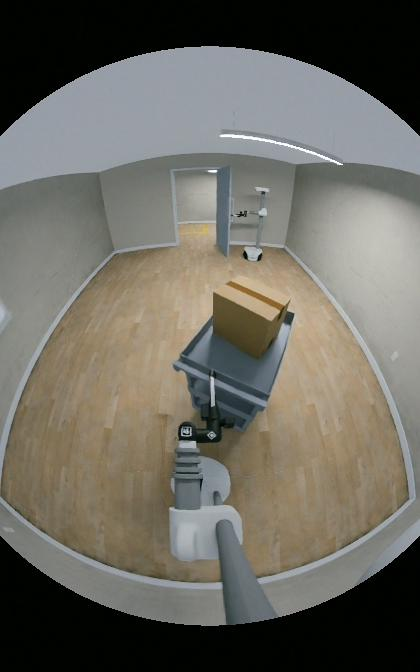

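Request:
{"name": "move", "arguments": {
  "blocking": false,
  "r2": {"base": {"translate_m": -0.29, "strafe_m": 0.18}, "pace": "slow", "contact_limits": {"translate_m": 0.5}},
  "cameras": []
}}

Request:
{"name": "wait", "arguments": {
  "seconds": 6,
  "cameras": []
}}

Scene clock: 1349.90 s.
move: r2 moving
r1: as last shown
r1.base_tilt: forward=-1.5 right=+1.2
r1.lidar_m: 0.43 0.51 4.24 2.83 2.19 1.30 1.14 1.15 1.08 0.94 0.93 0.66
r1.motor_effort: lift_m=+24(24) arm_m=-5(5) wheel_0=+14(14) wheel_1=-3(3) wheel_2=+16(16)
r1.servo_current: wrist_yaw_rad=91(104) wrist_pitch_rad=46(46) wrist_roll_rad=52(59) gripper_m=65(65)
r1.contact_limits: translate_m 0.45
r1.wrist_depth_mm: - - 252 239 236 228 222 / - - 252 238 236 227 222 / - - 253 240 236 229 223 / - - 254 174 238 229 224 / - - 254 167 238 229 225 / - - 183 172 236 229 225 / - 157 254 166 152 229 225
r2.base_odometry: x=+0.292 y=+0.158 heading=-2.872
r2.turned_by_wheels: +0.000
r2.turned_by_imu: +0.000
r2.base_tilt: forward=-0.6 right=+0.1
r2.lidar_m: 0.49 3.50 2.55 2.48 1.42 1.06 0.99 1.06 1.46 2.23 2.35 0.41
r2.base_status: translate_m moving; strafe_m moving
r2.joint_positions: lift_m=+0.687 arm_m=+0.060 wrist_yaw_rad=-0.007 wrist_pitch_rad=+0.007 wrist_roll_rad=+1.569 gripper_m=-0.029
r2.joint_status: not commanded
r2.measured_speeds: translate_m=-0.046 strafe_m=+0.029 rotate_rad=-0.004 lift_m=+0.000 arm_m=+0.000 wrist_yaw_rad=+0.000 wrist_pitch_rad=+0.000 wrist_roll_rad=+0.000
r2.motor_effort: lift_m=+21(22) arm_m=-3(4) wheel_0=-13(15) wheel_1=+3(6) wheel_2=+6(8)
r2.servo_current: wrist_yaw_rad=46(72) wrist_pitch_rad=46(52) wrist_roll_rad=52(52) gripper_m=85(98)
r2.contact_limits: translate_m 0.5
r2.hand_pose: x=+0.5187 y=-0.0895 z=+0.8629 quat_wxyz=(+0.708, +0.707, +0.000, -0.005) (m; r2's base frame)
r2.wrist_depth_mm: 1618 345 342 103 159 - - / - 382 379 113 172 - - / - 442 433 119 186 - - / - - 496 132 204 - - / - - - 146 224 1576 492 / - - 186 165 178 1464 1118 / - - - - 332 1464 1060
pictures: none
No camera images: "cameras" was empty.

Scene clock: 1353.97 s.
earlier move: r2 done
r1.base_odometry: x=-1.719 y=-1.381 heading=+1.628
r1.turned_by_wheels: +0.000
r1.turned_by_imu: +0.000
r1.base_tilt: forward=-1.5 right=+1.2
r1.lidar_m: 0.46 0.52 4.24 3.13 2.16 1.28 1.14 1.13 1.10 0.93 0.95 0.67
r1.base_status: not commanded
r1.joint_positions: lift_m=+0.780 arm_m=+0.060 wrist_yaw_rad=+0.516 wrist_pitch_rad=+0.002 wrist_roll_rad=+0.000 gripper_m=-0.029
r1.joint_status: not commanded
r1.measured_speeds: all 0
r1.motor_effort: lift_m=+24(24) arm_m=-5(5) wheel_0=+14(14) wheel_1=-2(3) wheel_2=+16(16)
r1.servo_current: wrist_yaw_rad=85(117) wrist_pitch_rad=39(46) wrist_roll_rad=46(72) gripper_m=72(72)
r1.contact_limits: translate_m 0.45
r1.hand_pose: x=+0.5250 y=+0.0663 z=+0.9572 quat_wxyz=(+0.967, +0.000, +0.001, +0.255) (m; r1's base frame)
r1.wrist_depth_mm: - - 252 239 234 228 222 / - - 252 240 235 227 224 / - - 253 241 236 229 223 / - - 255 174 236 229 224 / - - 255 167 236 229 224 / - - 182 172 236 230 224 / - 156 254 166 153 229 226
r2.base_odometry: x=+0.606 y=+0.065 heading=-2.872
r2.turned_by_wheels: +0.000
r2.turned_by_imu: -0.002
r2.base_tilt: forward=-0.6 right=+0.1
r2.lidar_m: 0.51 3.30 2.42 2.31 1.03 0.76 0.71 0.76 1.06 2.43 2.53 0.40
r2.base_status: done
r2.joint_positions: lift_m=+0.687 arm_m=+0.060 wrist_yaw_rad=-0.007 wrist_pitch_rad=+0.007 wrist_roll_rad=+1.569 gripper_m=-0.029
r2.joint_status: not commanded
r2.measured_speeds: all 0
r2.motor_effort: lift_m=+21(22) arm_m=-4(4) wheel_0=-9(19) wheel_1=+3(6) wheel_2=+1(8)
r2.servo_current: wrist_yaw_rad=39(72) wrist_pitch_rad=46(59) wrist_roll_rad=59(59) gripper_m=91(98)
r2.contact_limits: translate_m 0.5
r2.hand_pose: x=+0.5187 y=-0.0895 z=+0.8629 quat_wxyz=(+0.708, +0.707, +0.000, -0.005) (m; r2's base frame)
r2.wrist_depth_mm: 1921 342 340 - 147 - - / - 382 382 - 163 - - / - 449 436 109 177 - - / - - 521 121 198 1576 - / - - - 136 221 1576 484 / - - 187 158 178 1499 1182 / - - - - 336 329 340
wait: 4.07 of 6 s (r2 has come to rest)
pictures: none
No camera images: "cameras" was empty.

Request:
{"name": "move", "arguments": {
  "blocking": false,
  "r2": {"base": {"translate_m": -0.2, "strafe_m": -0.36}, "pace": "slow", "contact_limits": {"translate_m": 0.5}},
  "cameras": []
}}

Request:
{"name": "wait", "arguments": {
  "seconds": 7,
  "cameras": ["r2_head_right_camera"]
}}

Scene clock: 1361.90 s.
move: r2 moving
r1: as last shown
r1.lidar_m: 0.46 0.51 4.25 3.15 2.17 1.29 1.15 1.14 1.09 0.93 0.94 0.66
r1.motor_effort: lift_m=+24(24) arm_m=-5(5) wheel_0=+13(14) wheel_1=-3(3) wheel_2=+16(16)
r1.servo_current: wrist_yaw_rad=85(104) wrist_pitch_rad=33(46) wrist_roll_rad=46(65) gripper_m=65(72)
r1.contact_limits: translate_m 0.45
r1.wrist_depth_mm: - - 251 239 234 227 221 / - - 252 240 236 228 223 / - - 253 241 236 229 224 / - - 254 174 236 229 224 / - - 254 167 237 229 224 / - - 183 171 236 230 224 / - 157 255 166 152 229 226
r2.base_odometry: x=+0.609 y=+0.077 heading=-2.872
r2.turned_by_wheels: +0.000
r2.turned_by_imu: +0.001
r2.base_tilt: forward=-0.7 right=+0.1
r2.lidar_m: 0.50 3.31 2.39 2.32 1.02 0.74 0.72 0.76 1.04 2.41 2.53 0.39
r2.base_status: translate_m moving; strafe_m moving
r2.joint_positions: lift_m=+0.687 arm_m=+0.060 wrist_yaw_rad=-0.003 wrist_pitch_rad=+0.007 wrist_roll_rad=+1.569 gripper_m=-0.029
r2.joint_status: not commanded
r2.measured_speeds: translate_m=-0.023 strafe_m=-0.042 rotate_rad=+0.000 lift_m=+0.000 arm_m=+0.000 wrist_yaw_rad=+0.025 wrist_pitch_rad=+0.000 wrist_roll_rad=+0.000
r2.motor_effort: lift_m=+22(22) arm_m=-4(4) wheel_0=+4(9) wheel_1=-9(9) wheel_2=+9(9)
r2.servo_current: wrist_yaw_rad=59(59) wrist_pitch_rad=52(52) wrist_roll_rad=52(52) gripper_m=91(91)
r2.contact_limits: translate_m 0.5
r2.hand_pose: x=+0.5190 y=-0.0884 z=+0.8629 quat_wxyz=(+0.708, +0.707, +0.001, -0.004) (m; r2's base frame)
r2.wrist_depth_mm: 1863 343 336 - 144 - - / - 377 384 - 158 - - / - 455 439 106 175 - - / - - 521 116 196 1576 - / - - - 134 220 1618 480 / - - 187 159 177 1576 1182 / - - - - 336 336 342
pictures: none
No camera images: "cameras" was empty.

Scene clock: 1366.80 s.
earlier move: r2 done
r1.base_odometry: x=-1.719 y=-1.381 heading=+1.628
r1.turned_by_wheels: +0.000
r1.turned_by_imu: +0.000
r1.base_tilt: forward=-1.6 right=+1.3
r1.lidar_m: 0.45 0.51 4.23 3.21 2.18 1.30 1.14 1.15 1.09 0.94 0.96 0.68
r1.base_status: not commanded
r1.joint_positions: lift_m=+0.780 arm_m=+0.060 wrist_yaw_rad=+0.516 wrist_pitch_rad=+0.002 wrist_roll_rad=+0.000 gripper_m=-0.029
r1.joint_status: not commanded
r1.measured_speeds: all 0
r1.motor_effort: lift_m=+24(24) arm_m=-5(5) wheel_0=+13(14) wheel_1=-3(3) wheel_2=+16(16)
r1.servo_current: wrist_yaw_rad=78(124) wrist_pitch_rad=39(52) wrist_roll_rad=52(65) gripper_m=65(72)
r1.contact_limits: translate_m 0.45
r1.hand_pose: x=+0.5250 y=+0.0663 z=+0.9572 quat_wxyz=(+0.967, +0.000, +0.001, +0.255) (m; r1's base frame)
r1.wrist_depth_mm: - - 252 240 234 228 221 / - - 252 241 236 227 223 / - - 253 240 236 229 224 / - - 254 175 237 229 222 / - - 254 167 236 229 224 / - - 183 172 236 230 225 / - 157 255 166 153 229 226
r2.base_odometry: x=+0.702 y=+0.465 heading=-2.872
r2.turned_by_wheels: +0.000
r2.turned_by_imu: +0.003
r2.base_tilt: forward=-0.7 right=+0.1
r2.lidar_m: 0.46 3.79 2.78 2.01 0.77 0.51 0.52 0.56 0.77 2.07 2.14 0.47
r2.base_status: done
r2.joint_positions: lift_m=+0.687 arm_m=+0.060 wrist_yaw_rad=+0.008 wrist_pitch_rad=+0.007 wrist_roll_rad=+1.569 gripper_m=-0.029
r2.joint_status: not commanded
r2.measured_speeds: all 0
r2.motor_effort: lift_m=+21(22) arm_m=-4(4) wheel_0=+6(17) wheel_1=-3(10) wheel_2=+8(14)
r2.servo_current: wrist_yaw_rad=52(72) wrist_pitch_rad=46(59) wrist_roll_rad=46(59) gripper_m=91(91)
r2.contact_limits: translate_m 0.5
r2.hand_pose: x=+0.5200 y=-0.0852 z=+0.8629 quat_wxyz=(+0.708, +0.706, +0.005, +0.000) (m; r2's base frame)
r2.wrist_depth_mm: - - - 165 225 1661 - / - - - 166 227 809 - / - 427 427 168 228 831 - / - 442 445 169 230 842 - / - 469 459 170 231 842 - / - - 186 171 179 - - / - - - - 233 1618 488
wait: 4.90 of 7 s (r2 has come to rest)
pictures: r2_head_right_camera
Images, in order (width x height): r2_head_right_camera 420x672.

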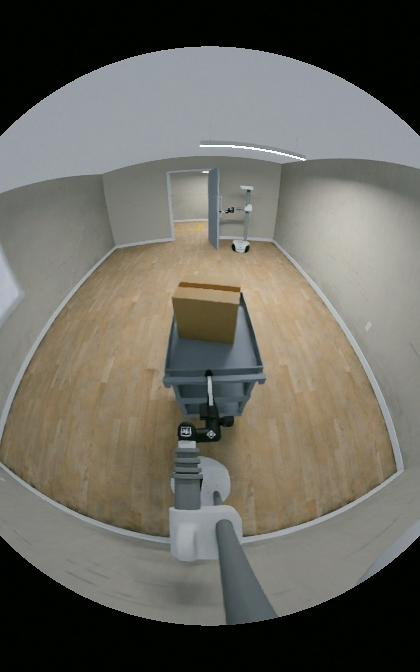

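Request:
{"name": "move", "arguments": {
  "blocking": false,
  "r2": {"base": {"strafe_m": -0.2, "translate_m": 0.04}, "pace": "slow", "contact_limits": {"strafe_m": 0.5}},
  "cameras": []
}}

Request:
{"name": "wait", "arguments": {
  "seconds": 5,
  "cameras": []
}}

Request:
{"name": "move", "arguments": {
  "blocking": false,
  "r2": {"base": {"rotate_rad": 0.22}, "pace": "slow", "contact_limits": {"rotate_rad": 0.5}},
  "cameras": []
}}

Request:
{"name": "wait", "arguments": {
  "seconds": 3,
  "cameras": ["r2_head_right_camera", "r2_head_camera"]
}}

Scene clock: 1377.17 s.
move: r2 moving
r1: as last shown
r1.base_tilt: forward=-1.6 right=+1.2
r1.lidar_m: 0.46 0.53 4.24 3.21 2.16 1.30 1.13 1.13 1.05 0.93 0.95 0.68
r1.motor_effort: lift_m=+24(24) arm_m=-5(5) wheel_0=+14(14) wheel_1=-3(3) wheel_2=+16(16)
r1.servo_current: wrist_yaw_rad=91(104) wrist_pitch_rad=39(46) wrist_roll_rad=52(59) gripper_m=59(72)
r1.contact_limits: translate_m 0.45
r1.wrist_depth_mm: - - 252 239 235 228 222 / - - 253 240 236 228 223 / - - 253 240 236 228 223 / - - 254 174 236 229 224 / - - 254 167 237 229 224 / - - 184 171 236 230 225 / - 157 254 166 152 228 226
r2.base_odometry: x=+0.697 y=+0.477 heading=-2.871
r2.turned_by_wheels: +0.000
r2.turned_by_imu: +0.001
r2.base_tilt: forward=-0.7 right=+0.1
r2.lidar_m: 0.44 0.49 2.79 2.05 0.76 0.54 0.53 0.57 0.77 2.03 2.14 0.48
r2.base_status: translate_m moving; strafe_m moving
r2.joint_positions: lift_m=+0.687 arm_m=+0.060 wrist_yaw_rad=+0.008 wrist_pitch_rad=+0.007 wrist_roll_rad=+1.569 gripper_m=-0.029
r2.joint_status: not commanded
r2.measured_speeds: translate_m=+0.009 strafe_m=-0.051 rotate_rad=+0.003 lift_m=+0.000 arm_m=+0.000 wrist_yaw_rad=+0.000 wrist_pitch_rad=+0.000 wrist_roll_rad=+0.000
r2.motor_effort: lift_m=+21(21) arm_m=-3(4) wheel_0=+13(16) wheel_1=-5(7) wheel_2=-6(7)
r2.servo_current: wrist_yaw_rad=59(65) wrist_pitch_rad=46(46) wrist_roll_rad=52(65) gripper_m=91(91)
r2.contact_limits: strafe_m 0.5
r2.hand_pose: x=+0.5200 y=-0.0852 z=+0.8629 quat_wxyz=(+0.708, +0.706, +0.005, +0.000) (m; r2's base frame)
r2.wrist_depth_mm: - - - 166 226 1618 508 / - - - 167 227 788 - / - 433 424 168 229 831 - / - 442 442 169 229 831 - / - 462 462 170 229 842 - / - - 187 170 179 - - / - - - - 232 1576 -
pictures: none
No camera images: "cameras" was empty.

Scene clock: 1379.93 s.
earlier move: r2 done
r1.base_odometry: x=-1.719 y=-1.381 heading=+1.628
r1.turned_by_wheels: +0.000
r1.turned_by_imu: +0.000
r1.base_tilt: forward=-1.6 right=+1.2
r1.lidar_m: 0.43 0.50 4.25 3.17 2.15 1.30 1.12 1.14 1.10 0.93 0.94 0.66
r1.base_status: not commanded
r1.joint_positions: lift_m=+0.780 arm_m=+0.060 wrist_yaw_rad=+0.516 wrist_pitch_rad=+0.002 wrist_roll_rad=+0.000 gripper_m=-0.029
r1.joint_status: not commanded
r1.measured_speeds: all 0
r1.motor_effort: lift_m=+24(24) arm_m=-5(5) wheel_0=+13(14) wheel_1=-3(3) wheel_2=+16(16)
r1.servo_current: wrist_yaw_rad=98(117) wrist_pitch_rad=39(52) wrist_roll_rad=39(65) gripper_m=65(72)
r1.contact_limits: translate_m 0.45
r1.hand_pose: x=+0.5250 y=+0.0663 z=+0.9572 quat_wxyz=(+0.967, +0.000, +0.001, +0.255) (m; r1's base frame)
r1.wrist_depth_mm: - - 251 239 236 228 223 / - - 252 240 236 227 222 / - - 253 239 236 229 222 / - - 254 174 236 229 223 / - - 254 167 237 229 224 / - - 182 171 236 230 224 / - 157 254 166 152 228 225
r2.base_odometry: x=+0.611 y=+0.647 heading=-2.872
r2.turned_by_wheels: +0.000
r2.turned_by_imu: +0.000
r2.base_tilt: forward=-0.7 right=+0.1
r2.lidar_m: 0.39 0.49 2.99 2.17 0.79 0.57 0.57 0.57 0.83 1.87 1.96 0.48
r2.base_status: done
r2.joint_positions: lift_m=+0.687 arm_m=+0.060 wrist_yaw_rad=+0.004 wrist_pitch_rad=+0.007 wrist_roll_rad=+1.569 gripper_m=-0.029
r2.joint_status: not commanded
r2.measured_speeds: all 0
r2.motor_effort: lift_m=+21(22) arm_m=-4(4) wheel_0=+6(16) wheel_1=-4(8) wheel_2=-7(9)
r2.servo_current: wrist_yaw_rad=46(65) wrist_pitch_rad=52(52) wrist_roll_rad=46(65) gripper_m=91(91)
r2.contact_limits: strafe_m 0.5
r2.hand_pose: x=+0.5197 y=-0.0862 z=+0.8629 quat_wxyz=(+0.708, +0.707, +0.004, -0.001) (m; r2's base frame)
r2.wrist_depth_mm: - - - 229 309 320 322 / - - - 274 285 1661 1160 / - - - 259 268 1618 - / - - - 191 251 788 - / - 449 449 181 238 842 - / - 439 187 169 179 - - / - 433 430 - 218 - -
wait: 2.77 of 5 s (r2 has come to rest)
pictures: none
No camera images: "cameras" was empty.

Scene clock: 1380.43 s.
move: r2 moving
r1: as last shown
r1.lidar_m: 0.45 0.52 4.25 3.18 2.13 1.29 1.11 1.12 1.08 0.92 0.95 0.67
r1.servo_current: wrist_yaw_rad=98(111) wrist_pitch_rad=46(46) wrist_roll_rad=52(59) gripper_m=72(72)
r1.contact_limits: translate_m 0.45
r1.wrist_depth_mm: - - 252 239 235 227 222 / - - 252 238 236 229 223 / - - 251 242 236 229 223 / - - 253 174 236 229 224 / - - 255 167 236 229 224 / - - 182 171 236 230 224 / - 156 254 166 153 229 224
r2.base_odometry: x=+0.611 y=+0.647 heading=-2.749
r2.turned_by_wheels: +0.123
r2.turned_by_imu: +0.117
r2.base_tilt: forward=-0.7 right=+0.1
r2.lidar_m: 0.42 3.65 2.93 1.51 0.73 0.57 0.53 0.60 0.99 1.85 2.03 0.51
r2.base_status: rotate_rad moving
r2.joint_positions: lift_m=+0.687 arm_m=+0.060 wrist_yaw_rad=-0.018 wrist_pitch_rad=+0.007 wrist_roll_rad=+1.569 gripper_m=-0.029
r2.joint_status: not commanded
r2.measured_speeds: translate_m=-0.003 strafe_m=+0.001 rotate_rad=+0.463 lift_m=+0.000 arm_m=+0.000 wrist_yaw_rad=-0.018 wrist_pitch_rad=+0.000 wrist_roll_rad=+0.000
r2.motor_effort: lift_m=+21(22) arm_m=+0(4) wheel_0=-12(16) wheel_1=-9(11) wheel_2=-22(22)
r2.servo_current: wrist_yaw_rad=104(104) wrist_pitch_rad=46(52) wrist_roll_rad=59(59) gripper_m=85(91)
r2.contact_limits: rotate_rad 0.5
r2.hand_pose: x=+0.5177 y=-0.0925 z=+0.8629 quat_wxyz=(+0.708, +0.707, -0.004, -0.009) (m; r2's base frame)
r2.wrist_depth_mm: - - - 271 279 1537 1160 / - - - 200 265 1661 500 / - - - 190 253 1661 - / - - 449 182 243 820 - / - 445 449 175 233 831 - / - 439 186 167 179 - - / - - 442 - 218 - -
pictures: none
No camera images: "cameras" was empty.

Scene clock: 1381.17 s.
earlier move: r2 done
r1.base_odometry: x=-1.719 y=-1.381 heading=+1.628
r1.turned_by_wheels: +0.000
r1.turned_by_imu: +0.000
r1.base_tilt: forward=-1.5 right=+1.2
r1.lidar_m: 0.42 0.52 4.22 3.15 2.17 1.27 1.14 1.13 1.08 0.92 0.93 0.68
r1.base_status: not commanded
r1.joint_positions: lift_m=+0.780 arm_m=+0.060 wrist_yaw_rad=+0.516 wrist_pitch_rad=+0.002 wrist_roll_rad=+0.000 gripper_m=-0.029
r1.joint_status: not commanded
r1.measured_speeds: all 0
r1.motor_effort: lift_m=+24(24) arm_m=-5(5) wheel_0=+14(14) wheel_1=-3(3) wheel_2=+16(16)
r1.servo_current: wrist_yaw_rad=98(111) wrist_pitch_rad=39(52) wrist_roll_rad=46(65) gripper_m=65(72)
r1.contact_limits: translate_m 0.45
r1.hand_pose: x=+0.5250 y=+0.0663 z=+0.9572 quat_wxyz=(+0.967, +0.000, +0.001, +0.255) (m; r1's base frame)
r1.wrist_depth_mm: - - 251 239 234 227 221 / - - 252 239 235 228 222 / - - 253 240 235 229 224 / - - 254 174 236 229 224 / - - 253 167 237 229 224 / - - 183 171 236 230 224 / - 157 255 166 152 229 226
r2.base_odometry: x=+0.611 y=+0.647 heading=-2.653
r2.turned_by_wheels: +0.096
r2.turned_by_imu: +0.091
r2.base_tilt: forward=-0.6 right=+0.1
r2.lidar_m: 0.45 3.44 2.89 1.23 0.68 0.57 0.57 0.65 1.08 1.86 2.13 0.46
r2.base_status: done
r2.joint_positions: lift_m=+0.687 arm_m=+0.060 wrist_yaw_rad=-0.001 wrist_pitch_rad=+0.007 wrist_roll_rad=+1.569 gripper_m=-0.029
r2.joint_status: not commanded
r2.measured_speeds: all 0
r2.motor_effort: lift_m=+21(22) arm_m=+4(5) wheel_0=-6(16) wheel_1=-5(11) wheel_2=-4(23)
r2.servo_current: wrist_yaw_rad=46(117) wrist_pitch_rad=59(59) wrist_roll_rad=39(59) gripper_m=85(91)
r2.contact_limits: rotate_rad 0.5
r2.hand_pose: x=+0.5192 y=-0.0877 z=+0.8629 quat_wxyz=(+0.708, +0.707, +0.002, -0.003) (m; r2's base frame)
r2.wrist_depth_mm: - - - 171 232 1661 1160 / - - - 171 232 798 - / - 433 430 171 232 831 - / - 442 442 231 232 842 - / - 462 455 171 231 820 - / - - 186 171 179 - - / - - 488 - 231 1576 -
wait: 0.73 of 3 s (r2 has come to rest)
pictures: r2_head_camera, r2_head_right_camera
Images, in order (width x height): r2_head_camera 420x560, r2_head_right_camera 420x672.

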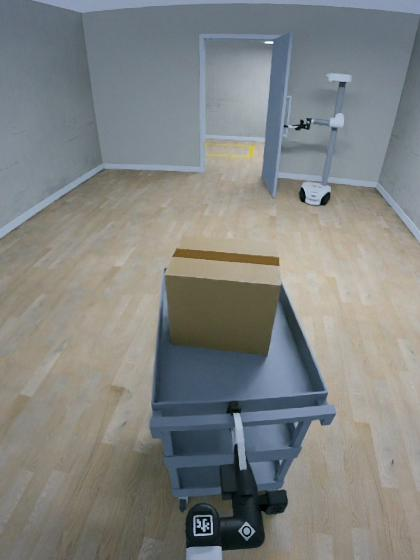

